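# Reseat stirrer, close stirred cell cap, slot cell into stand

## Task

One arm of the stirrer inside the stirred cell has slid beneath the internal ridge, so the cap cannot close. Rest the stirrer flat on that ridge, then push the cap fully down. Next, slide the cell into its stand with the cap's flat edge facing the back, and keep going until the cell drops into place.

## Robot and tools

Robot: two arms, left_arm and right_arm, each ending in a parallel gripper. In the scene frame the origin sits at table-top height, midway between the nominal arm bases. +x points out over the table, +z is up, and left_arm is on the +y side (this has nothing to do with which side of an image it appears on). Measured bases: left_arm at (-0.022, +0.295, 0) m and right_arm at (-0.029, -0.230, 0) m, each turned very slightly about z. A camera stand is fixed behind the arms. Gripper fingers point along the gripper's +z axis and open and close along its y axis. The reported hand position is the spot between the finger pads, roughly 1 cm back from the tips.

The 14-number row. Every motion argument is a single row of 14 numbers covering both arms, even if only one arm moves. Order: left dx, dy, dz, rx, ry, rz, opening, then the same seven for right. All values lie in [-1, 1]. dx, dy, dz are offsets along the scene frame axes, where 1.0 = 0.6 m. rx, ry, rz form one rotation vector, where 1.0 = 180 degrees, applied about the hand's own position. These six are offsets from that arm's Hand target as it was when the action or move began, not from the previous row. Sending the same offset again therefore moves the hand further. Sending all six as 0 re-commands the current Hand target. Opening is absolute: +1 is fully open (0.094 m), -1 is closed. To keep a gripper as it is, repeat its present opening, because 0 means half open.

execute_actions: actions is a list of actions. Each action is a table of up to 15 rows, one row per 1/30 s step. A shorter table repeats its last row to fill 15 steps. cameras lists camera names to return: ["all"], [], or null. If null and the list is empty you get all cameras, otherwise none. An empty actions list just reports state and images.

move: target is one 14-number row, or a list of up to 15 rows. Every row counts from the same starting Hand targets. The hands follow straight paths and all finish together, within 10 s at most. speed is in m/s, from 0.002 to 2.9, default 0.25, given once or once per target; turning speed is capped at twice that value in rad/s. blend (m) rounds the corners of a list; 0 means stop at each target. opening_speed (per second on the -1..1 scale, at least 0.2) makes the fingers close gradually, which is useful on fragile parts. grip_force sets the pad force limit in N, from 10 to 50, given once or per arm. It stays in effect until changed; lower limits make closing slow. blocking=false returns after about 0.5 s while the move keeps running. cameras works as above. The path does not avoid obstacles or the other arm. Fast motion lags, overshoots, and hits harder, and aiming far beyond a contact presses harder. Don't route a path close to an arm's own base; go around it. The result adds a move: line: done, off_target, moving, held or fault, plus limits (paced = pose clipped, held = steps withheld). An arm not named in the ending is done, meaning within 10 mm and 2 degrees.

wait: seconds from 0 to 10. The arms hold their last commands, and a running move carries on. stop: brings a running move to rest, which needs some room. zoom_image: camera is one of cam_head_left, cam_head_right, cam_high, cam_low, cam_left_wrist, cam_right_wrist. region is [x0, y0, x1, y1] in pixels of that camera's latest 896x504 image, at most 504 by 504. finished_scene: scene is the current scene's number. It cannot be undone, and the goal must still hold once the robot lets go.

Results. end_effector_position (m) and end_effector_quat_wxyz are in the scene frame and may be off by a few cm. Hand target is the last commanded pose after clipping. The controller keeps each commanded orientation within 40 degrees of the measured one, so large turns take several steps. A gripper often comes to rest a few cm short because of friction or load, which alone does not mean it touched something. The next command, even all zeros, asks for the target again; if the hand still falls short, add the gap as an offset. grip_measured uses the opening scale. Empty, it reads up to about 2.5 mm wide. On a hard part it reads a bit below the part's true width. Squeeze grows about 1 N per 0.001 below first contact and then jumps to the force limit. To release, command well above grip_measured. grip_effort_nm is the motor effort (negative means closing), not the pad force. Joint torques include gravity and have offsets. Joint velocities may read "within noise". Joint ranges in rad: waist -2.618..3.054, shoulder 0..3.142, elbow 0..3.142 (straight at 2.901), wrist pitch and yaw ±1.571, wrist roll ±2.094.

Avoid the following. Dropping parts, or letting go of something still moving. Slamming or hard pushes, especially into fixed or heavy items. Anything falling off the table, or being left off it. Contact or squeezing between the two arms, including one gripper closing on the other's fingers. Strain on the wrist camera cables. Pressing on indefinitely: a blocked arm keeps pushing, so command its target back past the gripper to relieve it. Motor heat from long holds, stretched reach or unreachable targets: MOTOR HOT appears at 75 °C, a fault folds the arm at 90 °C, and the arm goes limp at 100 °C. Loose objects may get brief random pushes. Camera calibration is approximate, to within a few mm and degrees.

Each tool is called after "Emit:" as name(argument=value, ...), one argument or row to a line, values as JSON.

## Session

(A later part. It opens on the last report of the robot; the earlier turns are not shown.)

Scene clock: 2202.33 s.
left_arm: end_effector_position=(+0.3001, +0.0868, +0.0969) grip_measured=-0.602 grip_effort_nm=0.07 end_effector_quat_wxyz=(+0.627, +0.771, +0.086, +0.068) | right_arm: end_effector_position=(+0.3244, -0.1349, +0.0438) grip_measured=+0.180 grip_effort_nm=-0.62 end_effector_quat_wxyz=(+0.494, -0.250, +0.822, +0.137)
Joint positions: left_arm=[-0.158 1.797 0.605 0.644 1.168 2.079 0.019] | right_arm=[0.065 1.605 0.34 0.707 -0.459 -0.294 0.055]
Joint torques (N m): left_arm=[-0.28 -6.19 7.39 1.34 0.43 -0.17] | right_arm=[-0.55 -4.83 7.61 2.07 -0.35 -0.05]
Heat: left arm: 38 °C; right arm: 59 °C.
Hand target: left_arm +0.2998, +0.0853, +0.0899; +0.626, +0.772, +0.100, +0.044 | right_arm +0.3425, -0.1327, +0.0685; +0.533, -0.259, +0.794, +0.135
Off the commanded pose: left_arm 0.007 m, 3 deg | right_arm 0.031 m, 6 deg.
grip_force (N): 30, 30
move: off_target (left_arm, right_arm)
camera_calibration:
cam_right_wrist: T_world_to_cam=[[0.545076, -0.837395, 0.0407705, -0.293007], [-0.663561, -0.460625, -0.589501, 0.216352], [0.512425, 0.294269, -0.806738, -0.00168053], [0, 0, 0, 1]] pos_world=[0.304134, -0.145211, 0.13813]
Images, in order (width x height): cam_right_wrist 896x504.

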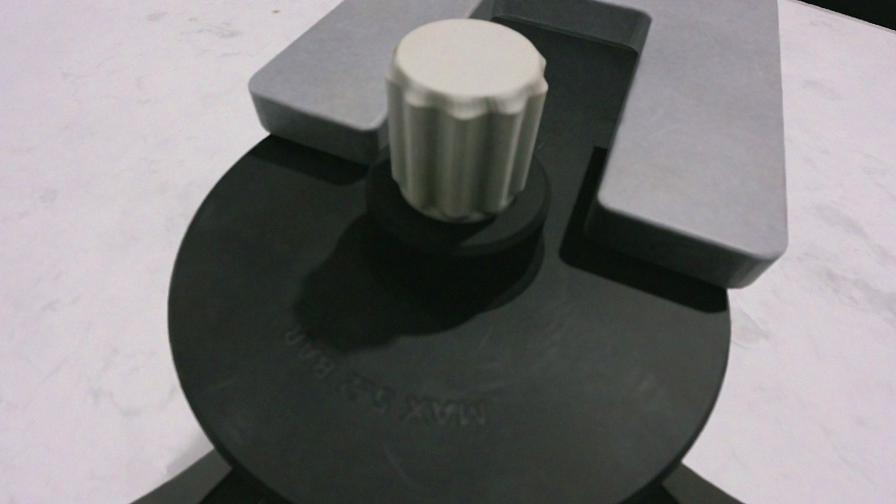

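Emit:
move(
  target=[
    [0,0,0,0,0,0,-0.6,-0.03,-0.005,0.0,0,0,0,0.08],
    [0,0,0,0,0,0,-0.6,-0.03,-0.009,0.0,0,0,0,0.08],
  ],
  speed=0.05,
  cameras=["cam_right_wrist","cam_left_wrist"],
)

Emit:
zoom_image(
  camera="cam_left_wrist",
  region=[300, 0, 560, 300],
)

Scene clock: 2216.83 s.
left_arm: end_effector_position=(+0.3001, +0.0868, +0.0969) grip_measured=-0.602 grip_effort_nm=0.07 end_effector_quat_wxyz=(+0.627, +0.771, +0.086, +0.068) | right_arm: end_effector_position=(+0.3171, -0.1399, +0.0443) grip_measured=+0.180 grip_effort_nm=-0.62 end_effector_quat_wxyz=(+0.495, -0.248, +0.821, +0.137)
Joint positions: left_arm=[-0.158 1.797 0.605 0.644 1.168 2.079 0.019] | right_arm=[0.044 1.576 0.31 0.707 -0.474 -0.303 0.055]
Joint torques (N m): left_arm=[-0.25 -6.16 7.41 1.34 0.44 -0.16] | right_arm=[-0.62 -6.97 4.52 2.09 -0.37 -0.03]
Heat: left arm: 38 °C; right arm: 59 °C.
Hand target: left_arm +0.2998, +0.0853, +0.0899; +0.626, +0.772, +0.100, +0.044 | right_arm +0.3245, -0.1381, +0.0685; +0.533, -0.259, +0.794, +0.135
Off the commanded pose: left_arm 0.007 m, 3 deg | right_arm 0.025 m, 5 deg.
grip_force (N): 30, 30
move: off_target (left_arm, right_arm)
camera_calibration:
cam_left_wrist: T_world_to_cam=[[-0.0494328, 0.193098, -0.979934, 0.0942392], [0.799607, 0.595564, 0.0770207, -0.258267], [0.598486, -0.779754, -0.183843, -0.00267302], [0, 0, 0, 1]] pos_world=[0.21277, 0.133533, 0.111749]
cam_right_wrist: T_world_to_cam=[[0.542549, -0.838984, 0.0417884, -0.292698], [-0.66276, -0.458094, -0.592368, 0.209781], [0.51613, 0.293693, -0.804583, 0.00252442], [0, 0, 0, 1]] pos_world=[0.296534, -0.150211, 0.13853]
Images, in order (width x height): cam_left_wrist 896x504, cam_right_wrist 896x504.

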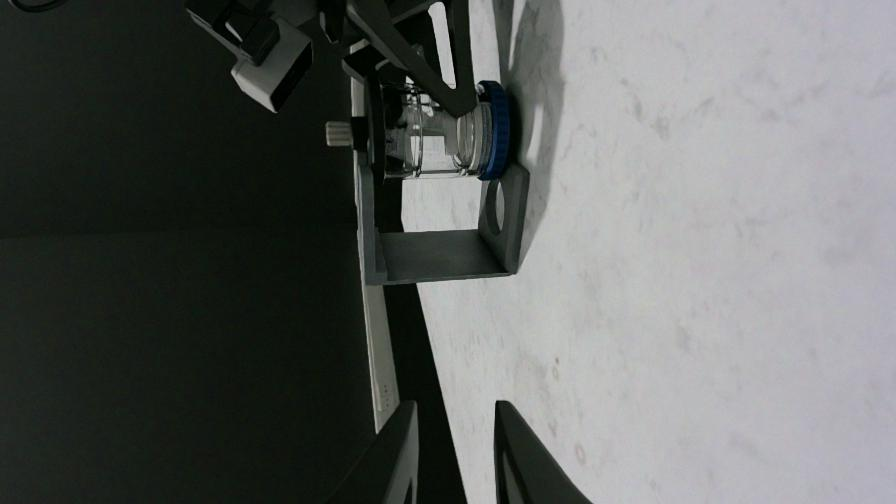

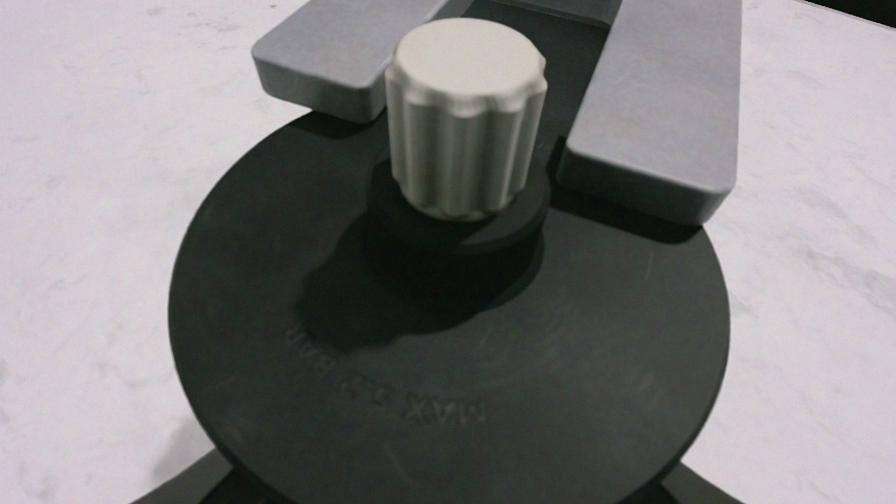

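Scaled by 1.680 from the camera's 896x504 image, which has a finer 1280x720 frame.

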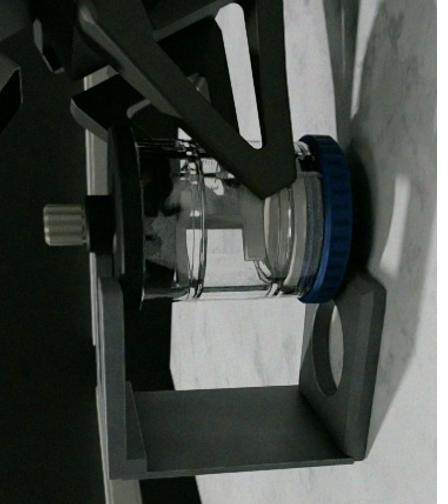

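Emit:
move(
  target=[0,0,0,0,0,0,-0.6,0.002,0.012,0.0,0,0,0,0.08],
  speed=0.05,
)

Emit:
move(
  target=[0,0,0,0,0,0,-0.6,0.018,0.0,0.0,0,0,0,0.08],
  speed=0.05,
  cameras=["cam_right_wrist","cam_left_wrist"],
)

Emit:
zoom_image(
  camera="cam_left_wrist",
  region=[300, 0, 560, 300],
)

Scene clock: 2236.70 s.
left_arm: end_effector_position=(+0.3001, +0.0868, +0.0969) grip_measured=-0.602 grip_effort_nm=0.07 end_effector_quat_wxyz=(+0.627, +0.771, +0.086, +0.068) | right_arm: end_effector_position=(+0.3160, -0.1345, +0.0443) grip_measured=+0.180 grip_effort_nm=-0.62 end_effector_quat_wxyz=(+0.494, -0.253, +0.820, +0.140)
Joint positions: left_arm=[-0.158 1.797 0.605 0.644 1.168 2.079 0.019] | right_arm=[0.062 1.576 0.31 0.708 -0.469 -0.298 0.055]
Joint torques (N m): left_arm=[-0.27 -6.16 7.43 1.32 0.44 -0.14] | right_arm=[0.66 -6.69 4.77 2.2 -0.17 0.08]
Heat: left arm: 38 °C; right arm: 60 °C.
Hand target: left_arm +0.2998, +0.0853, +0.0899; +0.626, +0.772, +0.100, +0.044 | right_arm +0.3258, -0.1310, +0.0686; +0.533, -0.259, +0.794, +0.134
Off the commanded pose: left_arm 0.007 m, 3 deg | right_arm 0.026 m, 5 deg.
grip_force (N): 30, 30
move: off_target (left_arm, right_arm)

Scene clock: 2237.50 s.
left_arm: end_effector_position=(+0.3001, +0.0868, +0.0969) grip_measured=-0.602 grip_effort_nm=0.07 end_effector_quat_wxyz=(+0.627, +0.771, +0.086, +0.068) | right_arm: end_effector_position=(+0.3177, -0.1345, +0.0442) grip_measured=+0.180 grip_effort_nm=-0.62 end_effector_quat_wxyz=(+0.494, -0.253, +0.820, +0.140)
Joint positions: left_arm=[-0.158 1.797 0.605 0.644 1.168 2.079 0.019] | right_arm=[0.062 1.583 0.316 0.708 -0.469 -0.298 0.055]
Joint torques (N m): left_arm=[-0.23 -6.17 7.42 1.34 0.41 -0.18] | right_arm=[0.23 -4.64 7.47 2.15 -0.19 0.1]
Heat: left arm: 38 °C; right arm: 60 °C.
Hand target: left_arm +0.2998, +0.0853, +0.0899; +0.626, +0.772, +0.100, +0.044 | right_arm +0.3365, -0.1310, +0.0686; +0.533, -0.259, +0.794, +0.135
Off the commanded pose: left_arm 0.007 m, 3 deg | right_arm 0.031 m, 6 deg.
grip_force (N): 30, 30
move: off_target (left_arm, right_arm)
camera_calibration:
cam_left_wrist: T_world_to_cam=[[-0.0494328, 0.193098, -0.979934, 0.0942392], [0.799607, 0.595564, 0.0770207, -0.258267], [0.598486, -0.779754, -0.183843, -0.00267302], [0, 0, 0, 1]] pos_world=[0.21277, 0.133533, 0.111749]
cam_right_wrist: T_world_to_cam=[[0.551814, -0.832997, 0.0402155, -0.29052], [-0.658575, -0.464839, -0.591781, 0.210339], [0.511645, 0.300068, -0.805095, 0.00294733], [0, 0, 0, 1]] pos_world=[0.297328, -0.145113, 0.138531]
Images, in order (width x height): cam_left_wrist 896x504, cam_right_wrist 896x504.

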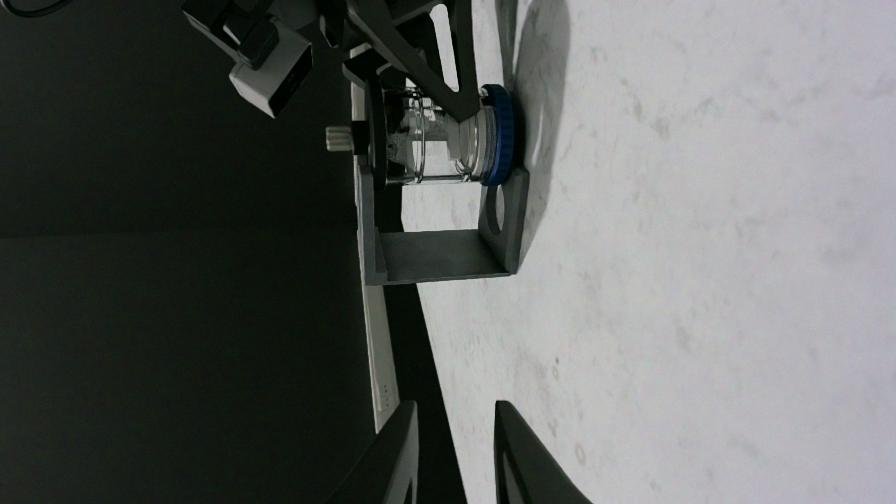

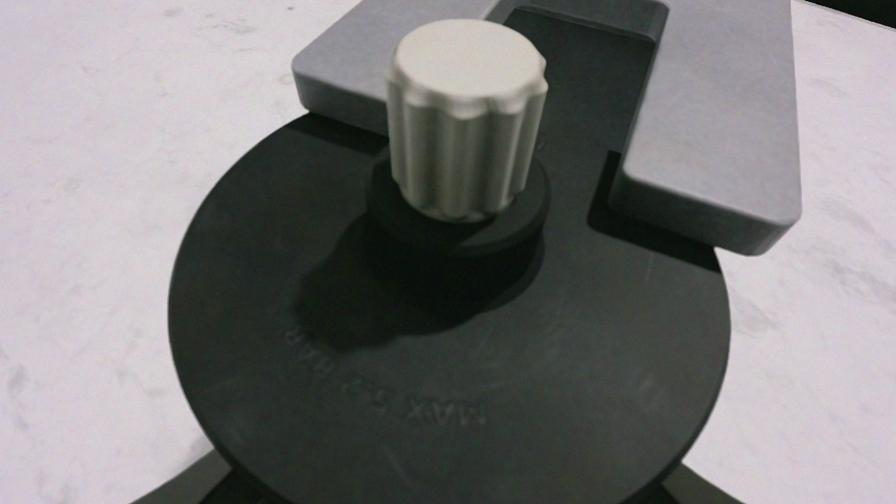

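Scaled by 1.680 from the camera's 896x504 image, which has a finer 1280x720 frame.

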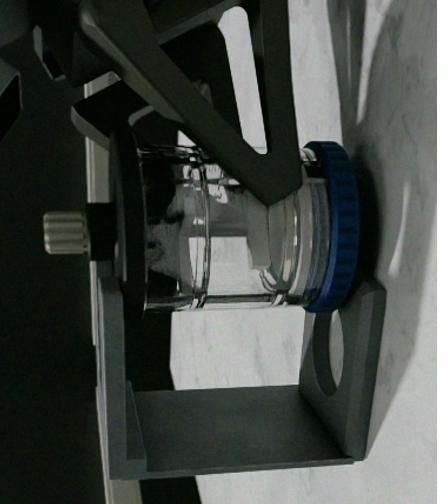

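Emit:
move(
  target=[0,0,0,0,0,0,-0.6,0.005,-0.009,0.0,0,0,0,0.08],
  speed=0.05,
  cameras=["cam_right_wrist"],
)

Scene clock: 2244.50 s.
left_arm: end_effector_position=(+0.3001, +0.0868, +0.0969) grip_measured=-0.602 grip_effort_nm=0.07 end_effector_quat_wxyz=(+0.627, +0.771, +0.086, +0.068) | right_arm: end_effector_position=(+0.3219, -0.1386, +0.0443) grip_measured=+0.180 grip_effort_nm=-0.62 end_effector_quat_wxyz=(+0.495, -0.249, +0.822, +0.137)
Joint positions: left_arm=[-0.158 1.797 0.605 0.644 1.168 2.079 0.019] | right_arm=[0.049 1.593 0.329 0.705 -0.47 -0.301 0.055]
Joint torques (N m): left_arm=[-0.31 -6.2 7.45 1.34 0.44 -0.16] | right_arm=[-0.44 -4.7 7.56 2.1 -0.42 -0.05]
Heat: left arm: 38 °C; right arm: 60 °C.
Hand target: left_arm +0.2998, +0.0853, +0.0899; +0.626, +0.772, +0.100, +0.044 | right_arm +0.3395, -0.1363, +0.0686; +0.533, -0.259, +0.794, +0.134
Off the commanded pose: left_arm 0.007 m, 3 deg | right_arm 0.030 m, 6 deg.
grip_force (N): 30, 30
move: off_target (left_arm, right_arm)
camera_calibration:
cam_right_wrist: T_world_to_cam=[[0.542934, -0.838744, 0.0416145, -0.294267], [-0.66346, -0.458794, -0.59104, 0.213481], [0.514824, 0.293286, -0.805568, 0.000134178], [0, 0, 0, 1]] pos_world=[0.301335, -0.14891, 0.13853]
Images, in order (width x height): cam_right_wrist 896x504.

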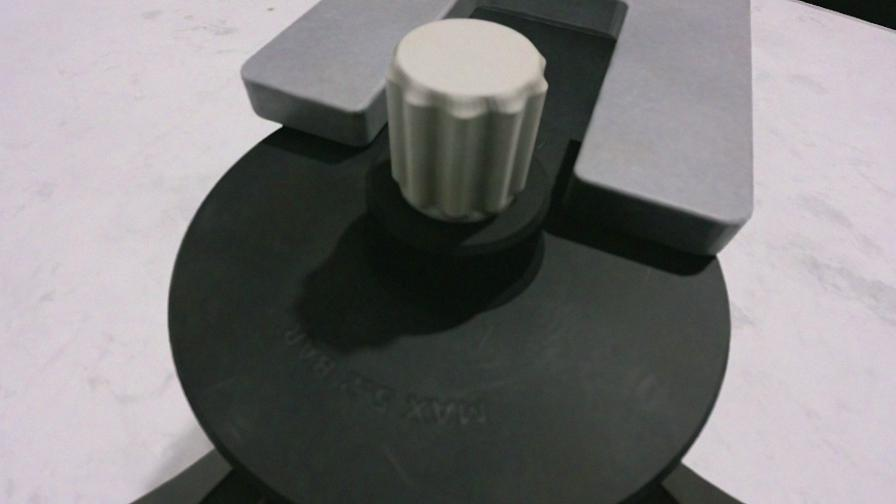

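Emit:
move(
  target=[0,0,0,0,0,0,-0.6,0.004,0.0085,0.0,0,0,0,0.08],
  speed=0.05,
  cameras=["cam_right_wrist"],
)

Scene clock: 2252.73 s.
left_arm: end_effector_position=(+0.3001, +0.0868, +0.0969) grip_measured=-0.602 grip_effort_nm=0.07 end_effector_quat_wxyz=(+0.627, +0.771, +0.086, +0.068) | right_arm: end_effector_position=(+0.3235, -0.1364, +0.0440) grip_measured=+0.180 grip_effort_nm=-0.62 end_effector_quat_wxyz=(+0.494, -0.251, +0.821, +0.138)
Joint positions: left_arm=[-0.158 1.797 0.605 0.644 1.168 2.079 0.019] | right_arm=[0.055 1.602 0.337 0.704 -0.47 -0.3 0.055]
Joint torques (N m): left_arm=[-0.24 -6.16 7.42 1.33 0.45 -0.17] | right_arm=[0.79 -4.81 7.45 2.17 -0.24 0.1]
Heat: left arm: 38 °C; right arm: 59 °C.
Hand target: left_arm +0.2998, +0.0853, +0.0899; +0.626, +0.772, +0.100, +0.044 | right_arm +0.3419, -0.1313, +0.0684; +0.533, -0.259, +0.794, +0.135
Off the commanded pose: left_arm 0.007 m, 3 deg | right_arm 0.031 m, 6 deg.
grip_force (N): 30, 30
move: off_target (left_arm, right_arm)
camera_calibration:
cam_right_wrist: T_world_to_cam=[[0.547726, -0.835675, 0.0405313, -0.294411], [-0.661494, -0.462207, -0.590584, 0.214312], [0.51227, 0.296667, -0.805958, -0.000213363], [0, 0, 0, 1]] pos_world=[0.303132, -0.146912, 0.13833]
Images, in order (width x height): cam_right_wrist 896x504.

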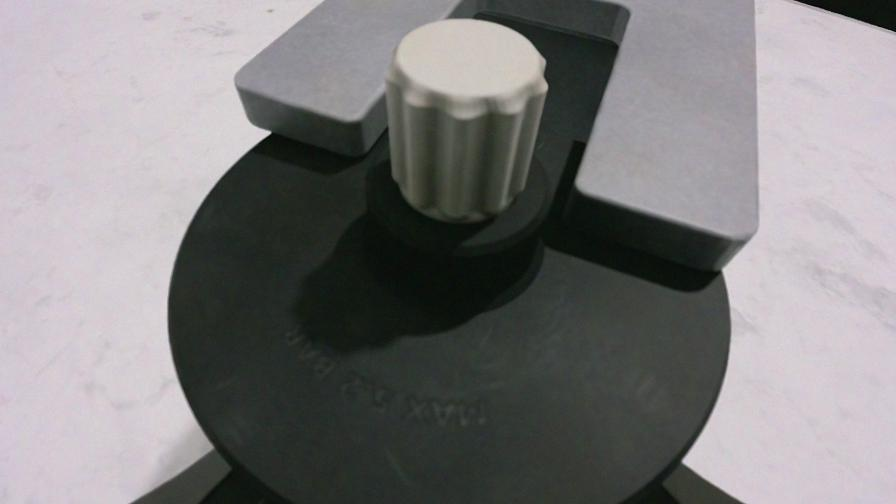

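Emit:
move(
  target=[0,0,0,0,0,0,-0.6,0.010,0.0035,-0.000,0,0,0,0.08],
  speed=0.05,
  cameras=["cam_right_wrist","cam_left_wrist"],
)

Emit:
zoom_image(
  camera="cam_right_wrist",
  region=[240, 0, 660, 300],
)

Emit:
zoom_image(
  camera="cam_left_wrist",
  region=[300, 0, 560, 300],
)

Scene clock: 2259.03 s.
left_arm: end_effector_position=(+0.3001, +0.0868, +0.0969) grip_measured=-0.602 grip_effort_nm=0.08 end_effector_quat_wxyz=(+0.627, +0.771, +0.086, +0.068) | right_arm: end_effector_position=(+0.3292, -0.1339, +0.0442) grip_measured=+0.180 grip_effort_nm=-0.62 end_effector_quat_wxyz=(+0.494, -0.252, +0.821, +0.140)
Joint positions: left_arm=[-0.158 1.797 0.605 0.644 1.168 2.079 0.019] | right_arm=[0.063 1.624 0.36 0.704 -0.466 -0.297 0.055]
Joint torques (N m): left_arm=[-0.25 -6.19 7.42 1.34 0.44 -0.14] | right_arm=[0.72 -4.85 7.5 2.18 -0.18 0.11]
Heat: left arm: 38 °C; right arm: 59 °C.
Hand target: left_arm +0.2998, +0.0853, +0.0899; +0.626, +0.772, +0.100, +0.044 | right_arm +0.3479, -0.1292, +0.0686; +0.533, -0.259, +0.794, +0.135
Off the commanded pose: left_arm 0.007 m, 3 deg | right_arm 0.031 m, 6 deg.
grip_force (N): 30, 30
move: off_target (left_arm, right_arm)
camera_calibration:
cam_left_wrist: T_world_to_cam=[[-0.0494328, 0.193098, -0.979934, 0.0942392], [0.799607, 0.595564, 0.0770207, -0.258267], [0.598486, -0.779754, -0.183843, -0.00267302], [0, 0, 0, 1]] pos_world=[0.21277, 0.133533, 0.111749]
cam_right_wrist: T_world_to_cam=[[0.55067, -0.833773, 0.0398062, -0.29612], [-0.659888, -0.46404, -0.590944, 0.218604], [0.511185, 0.299147, -0.80573, -0.00315197], [0, 0, 0, 1]] pos_world=[0.30893, -0.144513, 0.138431]
Images, in order (width x height): cam_left_wrist 896x504, cam_right_wrist 896x504.

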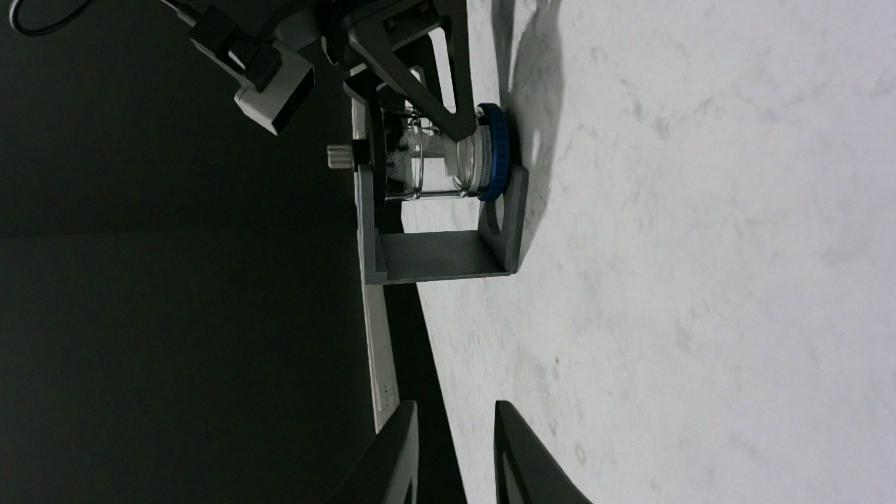

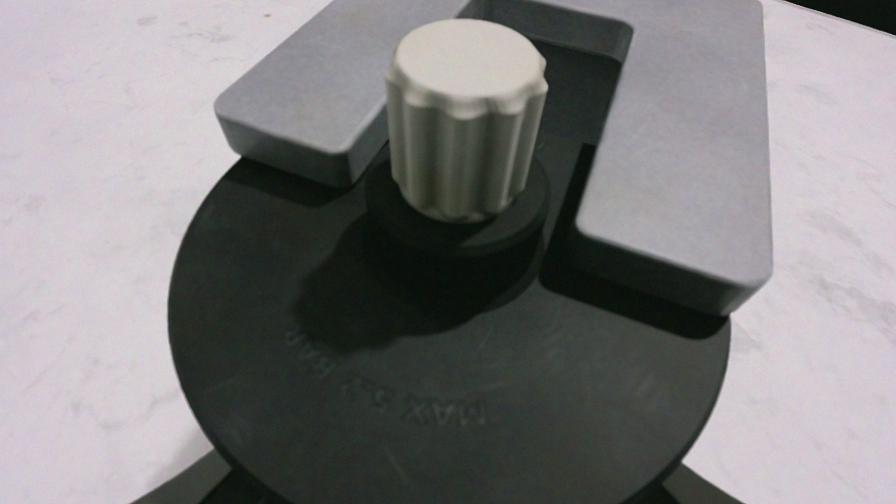

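Scaled by 1.200 from the camera's 896x504 image, which has a finer 1280x720 frame.

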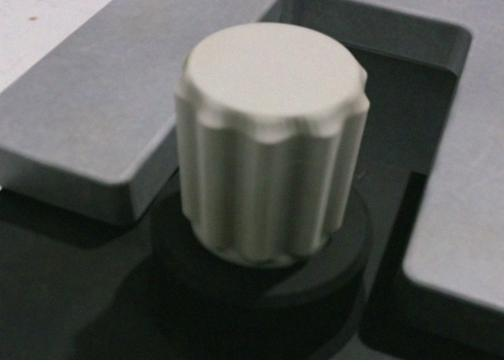

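Scaled by 1.680 from the camera's 896x504 image, which has a finer 1280x720 frame.

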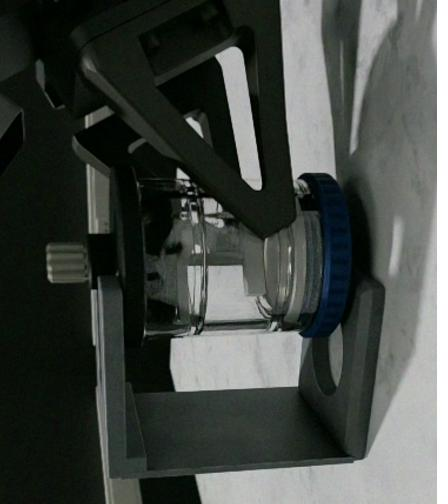

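Emit:
move(
  target=[0,0,0,0,0,0,-0.6,0.012,0.0022,0.000,0,0,0,0.08],
  speed=0.05,
)

Emit:
move(
  target=[0,0,0,0,0,0,-0.6,0.010,0.0018,-0.000,0,0,0,0.08],
  speed=0.05,
  cameras=["cam_right_wrist","cam_left_wrist"],
)

Emit:
zoom_image(
  camera="cam_left_wrist",
  region=[300, 0, 560, 300],
)

Scene clock: 2268.07 s.
left_arm: end_effector_position=(+0.3001, +0.0868, +0.0969) grip_measured=-0.602 grip_effort_nm=0.07 end_effector_quat_wxyz=(+0.627, +0.771, +0.086, +0.068) | right_arm: end_effector_position=(+0.3365, -0.1327, +0.0442) grip_measured=+0.180 grip_effort_nm=-0.62 end_effector_quat_wxyz=(+0.494, -0.252, +0.820, +0.139)
Joint positions: left_arm=[-0.158 1.797 0.605 0.644 1.168 2.079 0.019] | right_arm=[0.068 1.649 0.388 0.704 -0.462 -0.294 0.055]
Joint torques (N m): left_arm=[-0.23 -6.11 7.43 1.34 0.44 -0.17] | right_arm=[0.58 -5.15 7.46 2.13 -0.14 0.08]
Heat: left arm: 38 °C; right arm: 59 °C.
Hand target: left_arm +0.2998, +0.0853, +0.0899; +0.626, +0.772, +0.100, +0.044 | right_arm +0.3551, -0.1278, +0.0686; +0.533, -0.259, +0.794, +0.135
Off the commanded pose: left_arm 0.007 m, 3 deg | right_arm 0.031 m, 6 deg.
grip_force (N): 30, 30
move: off_target (left_arm, right_arm)

Scene clock: 2268.83 s.
left_arm: end_effector_position=(+0.3001, +0.0868, +0.0969) grip_measured=-0.602 grip_effort_nm=0.07 end_effector_quat_wxyz=(+0.627, +0.771, +0.086, +0.068) | right_arm: end_effector_position=(+0.3426, -0.1317, +0.0442) grip_measured=+0.180 grip_effort_nm=-0.62 end_effector_quat_wxyz=(+0.494, -0.252, +0.820, +0.139)
Joint positions: left_arm=[-0.158 1.797 0.605 0.644 1.168 2.079 0.019] | right_arm=[0.071 1.67 0.411 0.704 -0.46 -0.293 0.055]
Joint torques (N m): left_arm=[-0.24 -6.19 7.41 1.34 0.44 -0.16] | right_arm=[0.72 -5.48 7.5 2.14 -0.19 0.06]
Heat: left arm: 38 °C; right arm: 59 °C.
Hand target: left_arm +0.2998, +0.0853, +0.0899; +0.626, +0.772, +0.100, +0.044 | right_arm +0.3611, -0.1267, +0.0686; +0.533, -0.259, +0.794, +0.135
Off the commanded pose: left_arm 0.007 m, 3 deg | right_arm 0.031 m, 5 deg.
grip_force (N): 30, 30
move: off_target (left_arm, right_arm)
camera_calibration:
cam_left_wrist: T_world_to_cam=[[-0.0494328, 0.193098, -0.979934, 0.0942392], [0.799607, 0.595564, 0.0770207, -0.258267], [0.598486, -0.779754, -0.183843, -0.00267302], [0, 0, 0, 1]] pos_world=[0.21277, 0.133533, 0.111749]
cam_right_wrist: T_world_to_cam=[[0.55059, -0.833748, 0.0414031, -0.301749], [-0.658605, -0.464334, -0.592142, 0.228105], [0.512923, 0.298759, -0.804769, -0.0112253], [0, 0, 0, 1]] pos_world=[0.322129, -0.142313, 0.13853]
Images, in order (width x height): cam_left_wrist 896x504, cam_right_wrist 896x504.

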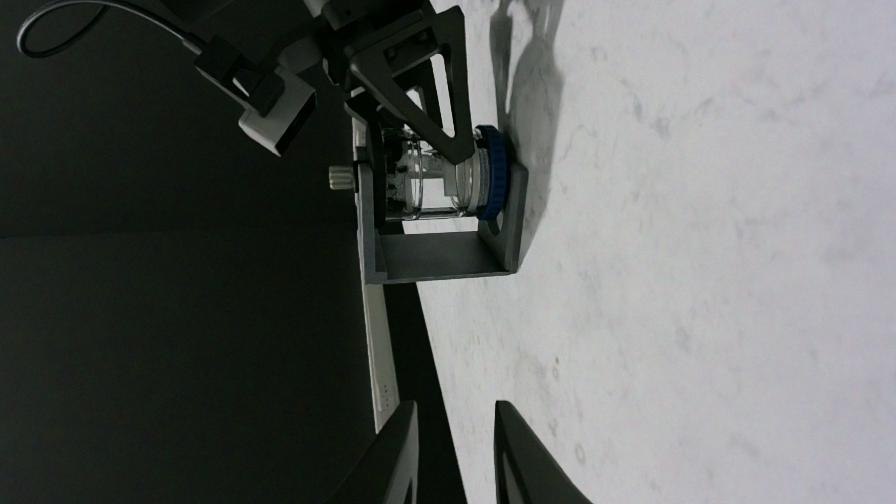

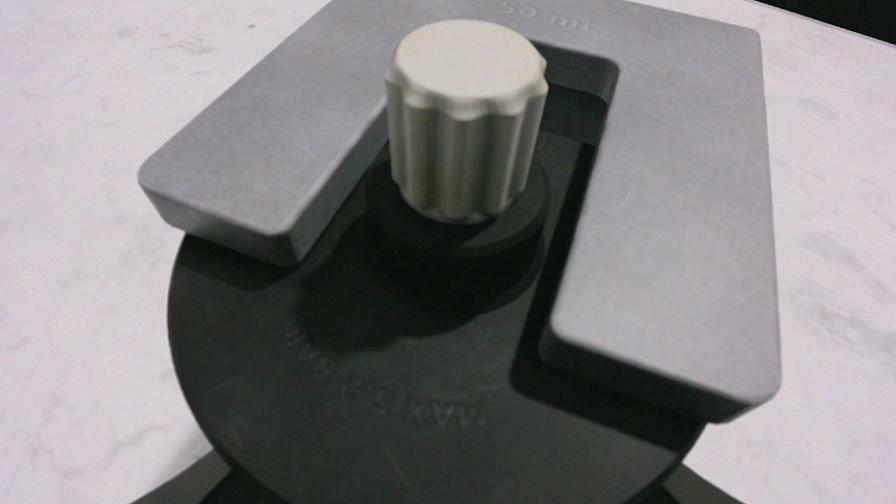

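Scaled by 1.680 from the camera's 896x504 image, which has a finer 1280x720 frame.

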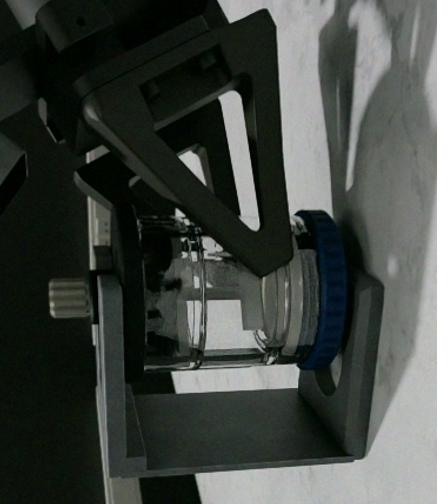

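Emit:
move(
  target=[0,0,0,0,0,0,-0.6,0.012,0.0012,0.000,0,0,0,0.08],
  speed=0.05,
)

Emit:
move(
  target=[0,0,0,0,0,0,-0.6,0.010,0.0018,-0.000,0,0,0,0.08],
  speed=0.05,
  cameras=["cam_right_wrist","cam_left_wrist"],
)

Emit:
zoom_image(
  camera="cam_left_wrist",
  region=[300, 0, 560, 300],
)

Scene clock: 2276.73 s.
left_arm: end_effector_position=(+0.3001, +0.0868, +0.0969) grip_measured=-0.602 grip_effort_nm=0.07 end_effector_quat_wxyz=(+0.627, +0.771, +0.086, +0.068) | right_arm: end_effector_position=(+0.3501, -0.1317, +0.0444) grip_measured=+0.180 grip_effort_nm=-0.62 end_effector_quat_wxyz=(+0.495, -0.252, +0.820, +0.138)
Joint positions: left_arm=[-0.158 1.797 0.605 0.644 1.168 2.079 0.019] | right_arm=[0.071 1.694 0.439 0.702 -0.458 -0.292 0.055]
Joint torques (N m): left_arm=[-0.23 -6.19 7.39 1.34 0.43 -0.17] | right_arm=[0.84 -5.67 7.62 2.14 -0.17 0.09]
Heat: left arm: 38 °C; right arm: 58 °C.
Hand target: left_arm +0.2998, +0.0853, +0.0899; +0.626, +0.772, +0.100, +0.044 | right_arm +0.3683, -0.1260, +0.0685; +0.533, -0.259, +0.794, +0.135
Off the commanded pose: left_arm 0.007 m, 3 deg | right_arm 0.031 m, 5 deg.
grip_force (N): 30, 30
move: off_target (left_arm, right_arm)

Scene clock: 2277.50 s.
left_arm: end_effector_position=(+0.3001, +0.0868, +0.0969) grip_measured=-0.602 grip_effort_nm=0.07 end_effector_quat_wxyz=(+0.627, +0.771, +0.086, +0.068) | right_arm: end_effector_position=(+0.3560, -0.1301, +0.0443) grip_measured=+0.180 grip_effort_nm=-0.62 end_effector_quat_wxyz=(+0.495, -0.252, +0.820, +0.139)
Joint positions: left_arm=[-0.158 1.797 0.605 0.644 1.168 2.079 0.019] | right_arm=[0.075 1.714 0.463 0.699 -0.456 -0.291 0.055]
Joint torques (N m): left_arm=[-0.24 -6.09 7.43 1.34 0.44 -0.15] | right_arm=[0.81 -5.67 7.62 2.11 -0.18 0.08]
Heat: left arm: 38 °C; right arm: 58 °C.
Hand target: left_arm +0.2998, +0.0853, +0.0899; +0.626, +0.772, +0.100, +0.044 | right_arm +0.3742, -0.1250, +0.0684; +0.533, -0.259, +0.794, +0.135
Off the commanded pose: left_arm 0.007 m, 3 deg | right_arm 0.031 m, 5 deg.
grip_force (N): 30, 30
move: off_target (left_arm, right_arm)
camera_calibration:
cam_left_wrist: T_world_to_cam=[[-0.0494328, 0.193098, -0.979934, 0.0942392], [0.799607, 0.595564, 0.0770207, -0.258267], [0.598486, -0.779754, -0.183843, -0.00267302], [0, 0, 0, 1]] pos_world=[0.21277, 0.133533, 0.111749]
cam_right_wrist: T_world_to_cam=[[0.550353, -0.833842, 0.0426478, -0.307734], [-0.657475, -0.464299, -0.593424, 0.237278], [0.514624, 0.298553, -0.803759, -0.0191616], [0, 0, 0, 1]] pos_world=[0.335228, -0.140712, 0.138529]
Images, in order (width x height): cam_left_wrist 896x504, cam_right_wrist 896x504.

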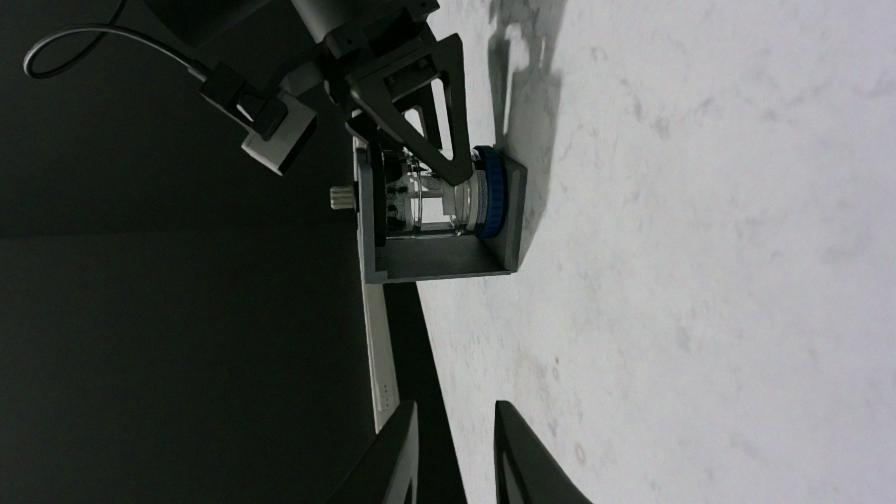

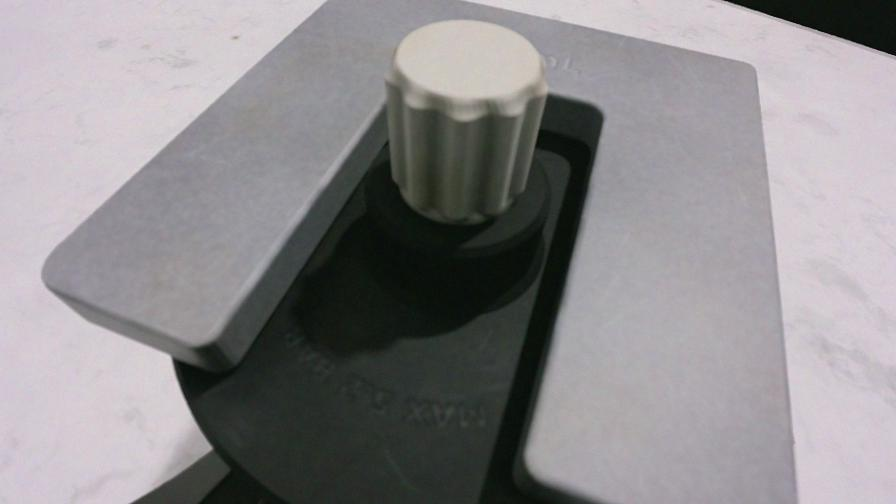

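Scaled by 1.680 from the camera's 896x504 image, which has a finer 1280x720 frame.

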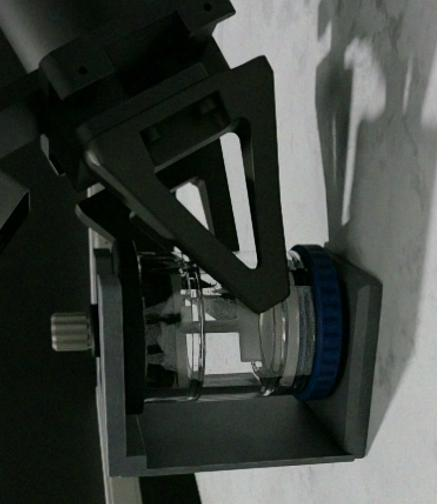

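Emit:
move(
  target=[0,0,0,0,0,0,-0.6,0.011,0.001,0.000,0,0,0,0.08],
  speed=0.05,
  cameras=["cam_right_wrist","cam_left_wrist"],
)

Emit:
zoom_image(
  camera="cam_left_wrist",
  region=[300, 0, 560, 300],
)

Scene clock: 2283.43 s.
left_arm: end_effector_position=(+0.3001, +0.0868, +0.0969) grip_measured=-0.602 grip_effort_nm=0.07 end_effector_quat_wxyz=(+0.627, +0.771, +0.086, +0.068) | right_arm: end_effector_position=(+0.3629, -0.1299, +0.0446) grip_measured=+0.180 grip_effort_nm=-0.62 end_effector_quat_wxyz=(+0.496, -0.252, +0.819, +0.138)
Joint positions: left_arm=[-0.158 1.797 0.605 0.644 1.168 2.079 0.019] | right_arm=[0.075 1.735 0.489 0.695 -0.455 -0.29 0.055]
Joint torques (N m): left_arm=[-0.23 -6.15 7.43 1.34 0.45 -0.15] | right_arm=[0.76 -6 7.64 2.1 -0.2 0.05]
Heat: left arm: 38 °C; right arm: 58 °C.
Hand target: left_arm +0.2998, +0.0853, +0.0899; +0.626, +0.772, +0.100, +0.044 | right_arm +0.3810, -0.1244, +0.0687; +0.533, -0.259, +0.794, +0.135
Off the commanded pose: left_arm 0.007 m, 3 deg | right_arm 0.030 m, 5 deg.
grip_force (N): 30, 30
move: off_target (left_arm, right_arm)
camera_calibration:
cam_left_wrist: T_world_to_cam=[[-0.0494328, 0.193098, -0.979934, 0.0942392], [0.799607, 0.595564, 0.0770207, -0.258267], [0.598486, -0.779754, -0.183843, -0.00267302], [0, 0, 0, 1]] pos_world=[0.21277, 0.133533, 0.111749]
cam_right_wrist: T_world_to_cam=[[0.549485, -0.834382, 0.0432704, -0.311187], [-0.657013, -0.463511, -0.594551, 0.242129], [0.516139, 0.298268, -0.802893, -0.0231584], [0, 0, 0, 1]] pos_world=[0.342027, -0.140512, 0.138829]
Images, in order (width x height): cam_left_wrist 896x504, cam_right_wrist 896x504.

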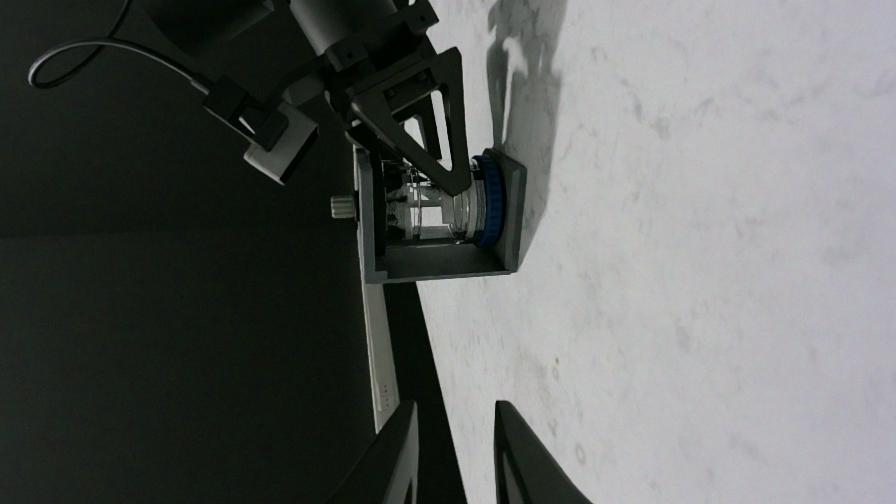

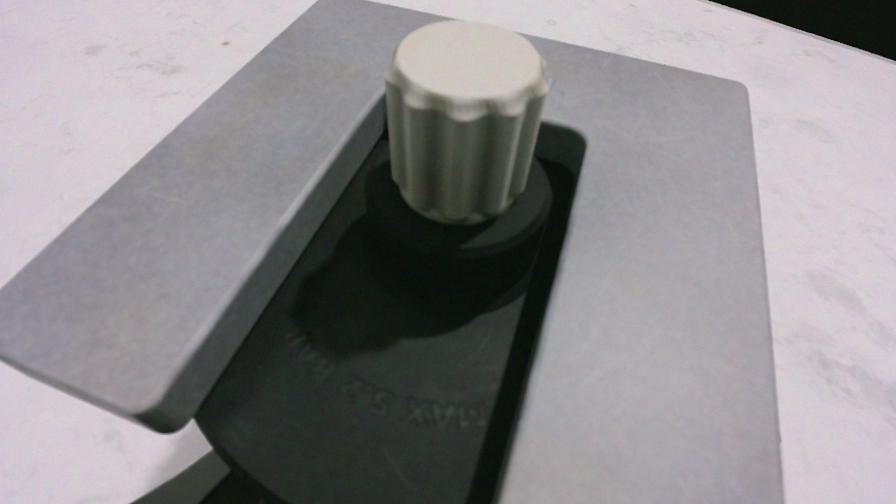

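Scaled by 1.680 from the camera's 896x504 image, which has a finer 1280x720 frame.

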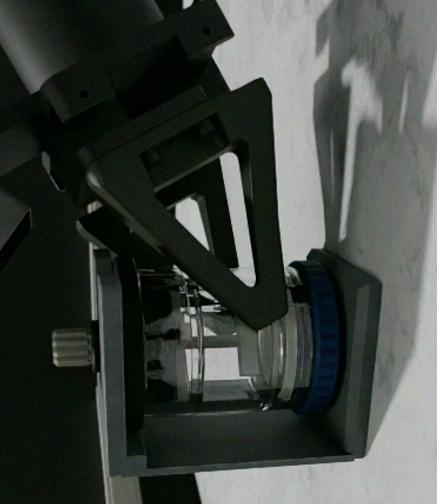

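Emit:
move(
  target=[0,0,0,0,0,0,-0.6,0.008,0.0025,0.000,0,0,0,0.08],
  speed=0.05,
  cameras=["cam_right_wrist","cam_left_wrist"],
)

Emit:
zoom_image(
  camera="cam_left_wrist",
  region=[300, 0, 560, 300],
)

Scene clock: 2289.27 s.
left_arm: end_effector_position=(+0.3001, +0.0868, +0.0969) grip_measured=-0.602 grip_effort_nm=0.08 end_effector_quat_wxyz=(+0.627, +0.771, +0.086, +0.068) | right_arm: end_effector_position=(+0.3673, -0.1280, +0.0444) grip_measured=+0.180 grip_effort_nm=-0.62 end_effector_quat_wxyz=(+0.496, -0.253, +0.819, +0.139)
Joint positions: left_arm=[-0.158 1.797 0.605 0.644 1.168 2.079 0.019] | right_arm=[0.08 1.75 0.508 0.692 -0.452 -0.288 0.055]
Joint torques (N m): left_arm=[-0.28 -6.16 7.43 1.34 0.45 -0.17] | right_arm=[0.7 -6.08 7.8 2.12 -0.15 0.06]
Heat: left arm: 38 °C; right arm: 58 °C.
Hand target: left_arm +0.2998, +0.0853, +0.0899; +0.626, +0.772, +0.100, +0.044 | right_arm +0.3857, -0.1228, +0.0685; +0.533, -0.259, +0.794, +0.135
Off the commanded pose: left_arm 0.007 m, 3 deg | right_arm 0.031 m, 5 deg.
grip_force (N): 30, 30
move: off_target (left_arm, right_arm)
camera_calibration:
cam_left_wrist: T_world_to_cam=[[-0.0494328, 0.193098, -0.979934, 0.0942392], [0.799607, 0.595564, 0.0770207, -0.258267], [0.598486, -0.779754, -0.183843, -0.00267302], [0, 0, 0, 1]] pos_world=[0.21277, 0.133533, 0.111749]
cam_right_wrist: T_world_to_cam=[[0.551384, -0.833127, 0.0433153, -0.312556], [-0.656111, -0.465128, -0.594284, 0.245272], [0.515261, 0.299259, -0.803088, -0.025739], [0, 0, 0, 1]] pos_world=[0.346526, -0.138613, 0.138629]
Images, in order (width x height): cam_left_wrist 896x504, cam_right_wrist 896x504.

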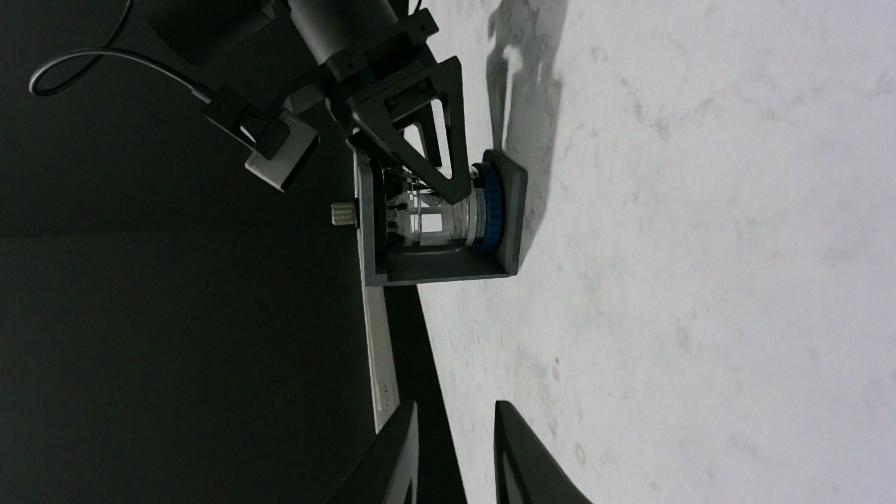

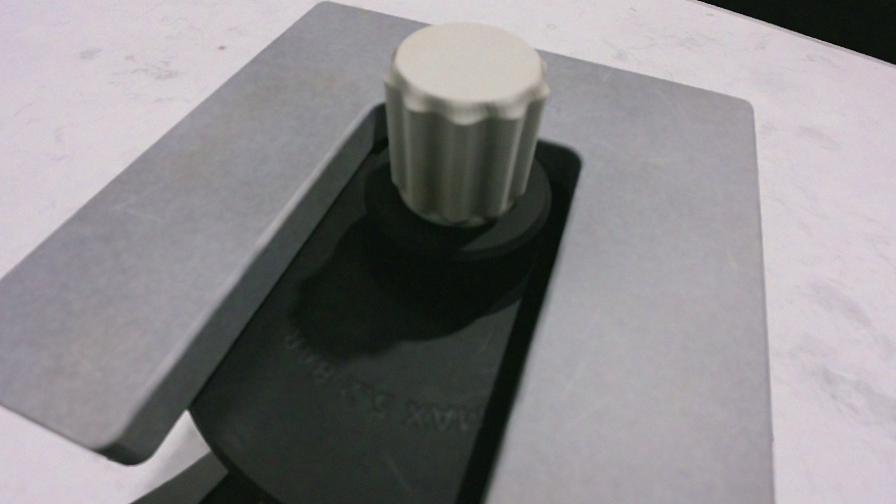

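Scaled by 1.680 from the camera's 896x504 image, which has a finer 1280x720 frame.

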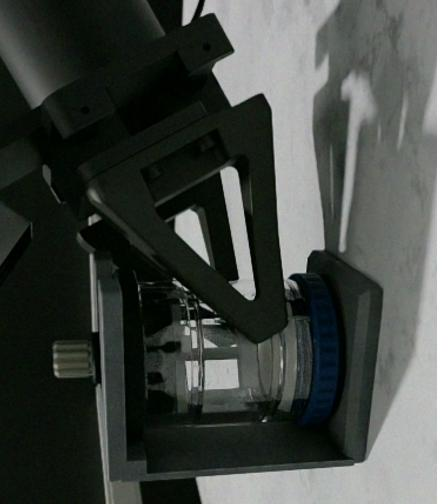

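Emit:
move(
  target=[0,0,0,0,0,0,-0.6,-0.002,0,-0.009,0,0,0,0.08],
  speed=0.05,
)

Emit:
move(
  target=[0,0,0,0,0,0,-0.6,-0.002,0,-0.009,0,0,0,0.08],
  speed=0.05,
  cameras=["cam_right_wrist","cam_left_wrist"],
)

Emit:
zoom_image(
  camera="cam_left_wrist",
  region=[300, 0, 560, 300],
)

Scene clock: 2303.50 s.
left_arm: end_effector_position=(+0.3001, +0.0868, +0.0969) grip_measured=-0.602 grip_effort_nm=0.07 end_effector_quat_wxyz=(+0.627, +0.771, +0.086, +0.068) | right_arm: end_effector_position=(+0.3684, -0.1279, +0.0410) grip_measured=+0.180 grip_effort_nm=-0.62 end_effector_quat_wxyz=(+0.496, -0.253, +0.819, +0.139)
Joint positions: left_arm=[-0.158 1.797 0.605 0.644 1.168 2.079 0.019] | right_arm=[0.08 1.77 0.508 0.713 -0.452 -0.288 0.055]
Joint torques (N m): left_arm=[-0.24 -6.22 7.42 1.34 0.46 -0.16] | right_arm=[0.8 -6.08 6.83 2.19 -0.12 0.05]
Heat: left arm: 38 °C; right arm: 60 °C.
Hand target: left_arm +0.2998, +0.0853, +0.0899; +0.626, +0.772, +0.100, +0.044 | right_arm +0.3845, -0.1228, +0.0631; +0.533, -0.259, +0.794, +0.135
Off the commanded pose: left_arm 0.007 m, 3 deg | right_arm 0.028 m, 5 deg.
grip_force (N): 30, 30
move: off_target (left_arm, right_arm)

Scene clock: 2304.37 s.
left_arm: end_effector_position=(+0.3001, +0.0868, +0.0969) grip_measured=-0.602 grip_effort_nm=0.07 end_effector_quat_wxyz=(+0.627, +0.771, +0.086, +0.068) | right_arm: end_effector_position=(+0.3715, -0.1277, +0.0408) grip_measured=+0.180 grip_effort_nm=-0.62 end_effector_quat_wxyz=(+0.504, -0.253, +0.814, +0.138)
Joint positions: left_arm=[-0.158 1.797 0.605 0.644 1.168 2.079 0.019] | right_arm=[0.08 1.791 0.508 0.754 -0.452 -0.285 0.055]
Joint torques (N m): left_arm=[-0.17 -6.16 7.45 1.35 0.44 -0.15] | right_arm=[0.64 -5.85 5.98 2.14 -0.14 0.05]
Heat: left arm: 38 °C; right arm: 60 °C.
Hand target: left_arm +0.2998, +0.0853, +0.0899; +0.626, +0.772, +0.100, +0.044 | right_arm +0.3833, -0.1228, +0.0577; +0.533, -0.259, +0.794, +0.135
Off the commanded pose: left_arm 0.007 m, 3 deg | right_arm 0.021 m, 4 deg.
grip_force (N): 30, 30
move: off_target (left_arm, right_arm)
camera_calibration:
cam_left_wrist: T_world_to_cam=[[-0.0494328, 0.193098, -0.979934, 0.0942392], [0.799607, 0.595564, 0.0770207, -0.258267], [0.598486, -0.779754, -0.183843, -0.00267302], [0, 0, 0, 1]] pos_world=[0.21277, 0.133533, 0.111749]
cam_right_wrist: T_world_to_cam=[[0.549083, -0.834261, 0.0501585, -0.314112], [-0.645885, -0.461657, -0.608034, 0.243184], [0.530415, 0.301465, -0.792325, -0.0367166], [0, 0, 0, 1]] pos_world=[0.349018, -0.138714, 0.134528]
Images, in order (width x height): cam_left_wrist 896x504, cam_right_wrist 896x504.

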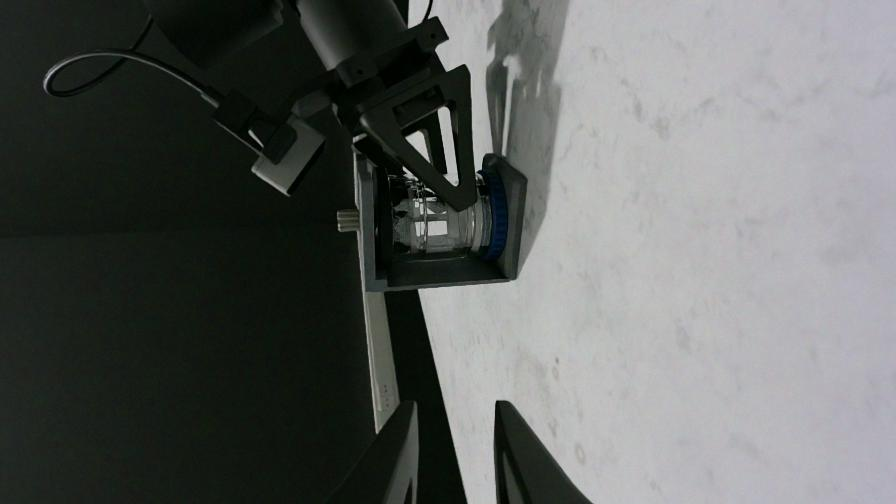

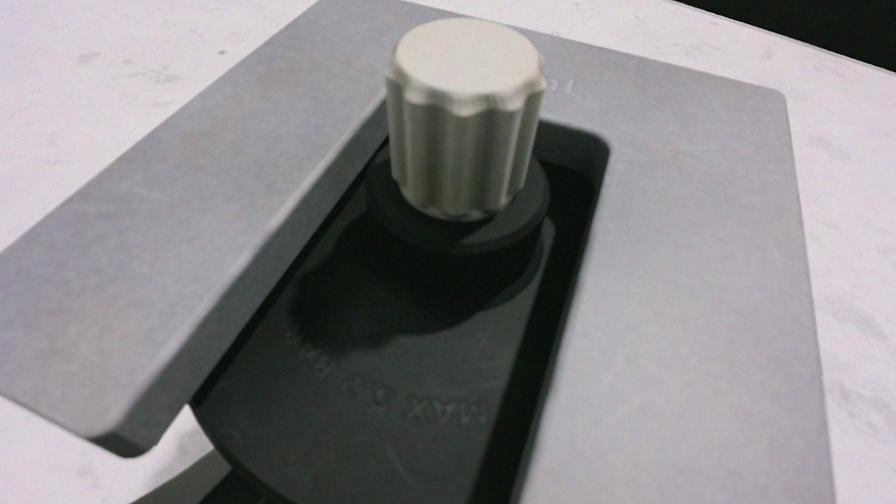

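Scaled by 1.680 from the camera's 896x504 image, which has a finer 1280x720 frame.

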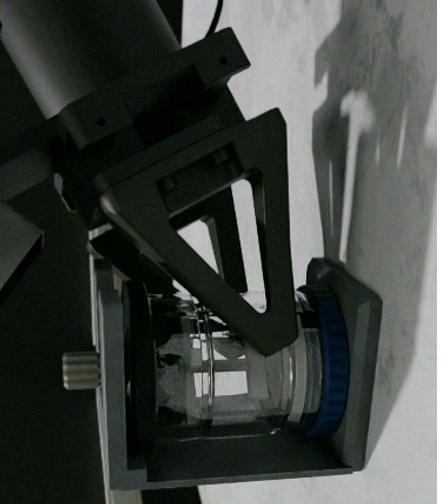

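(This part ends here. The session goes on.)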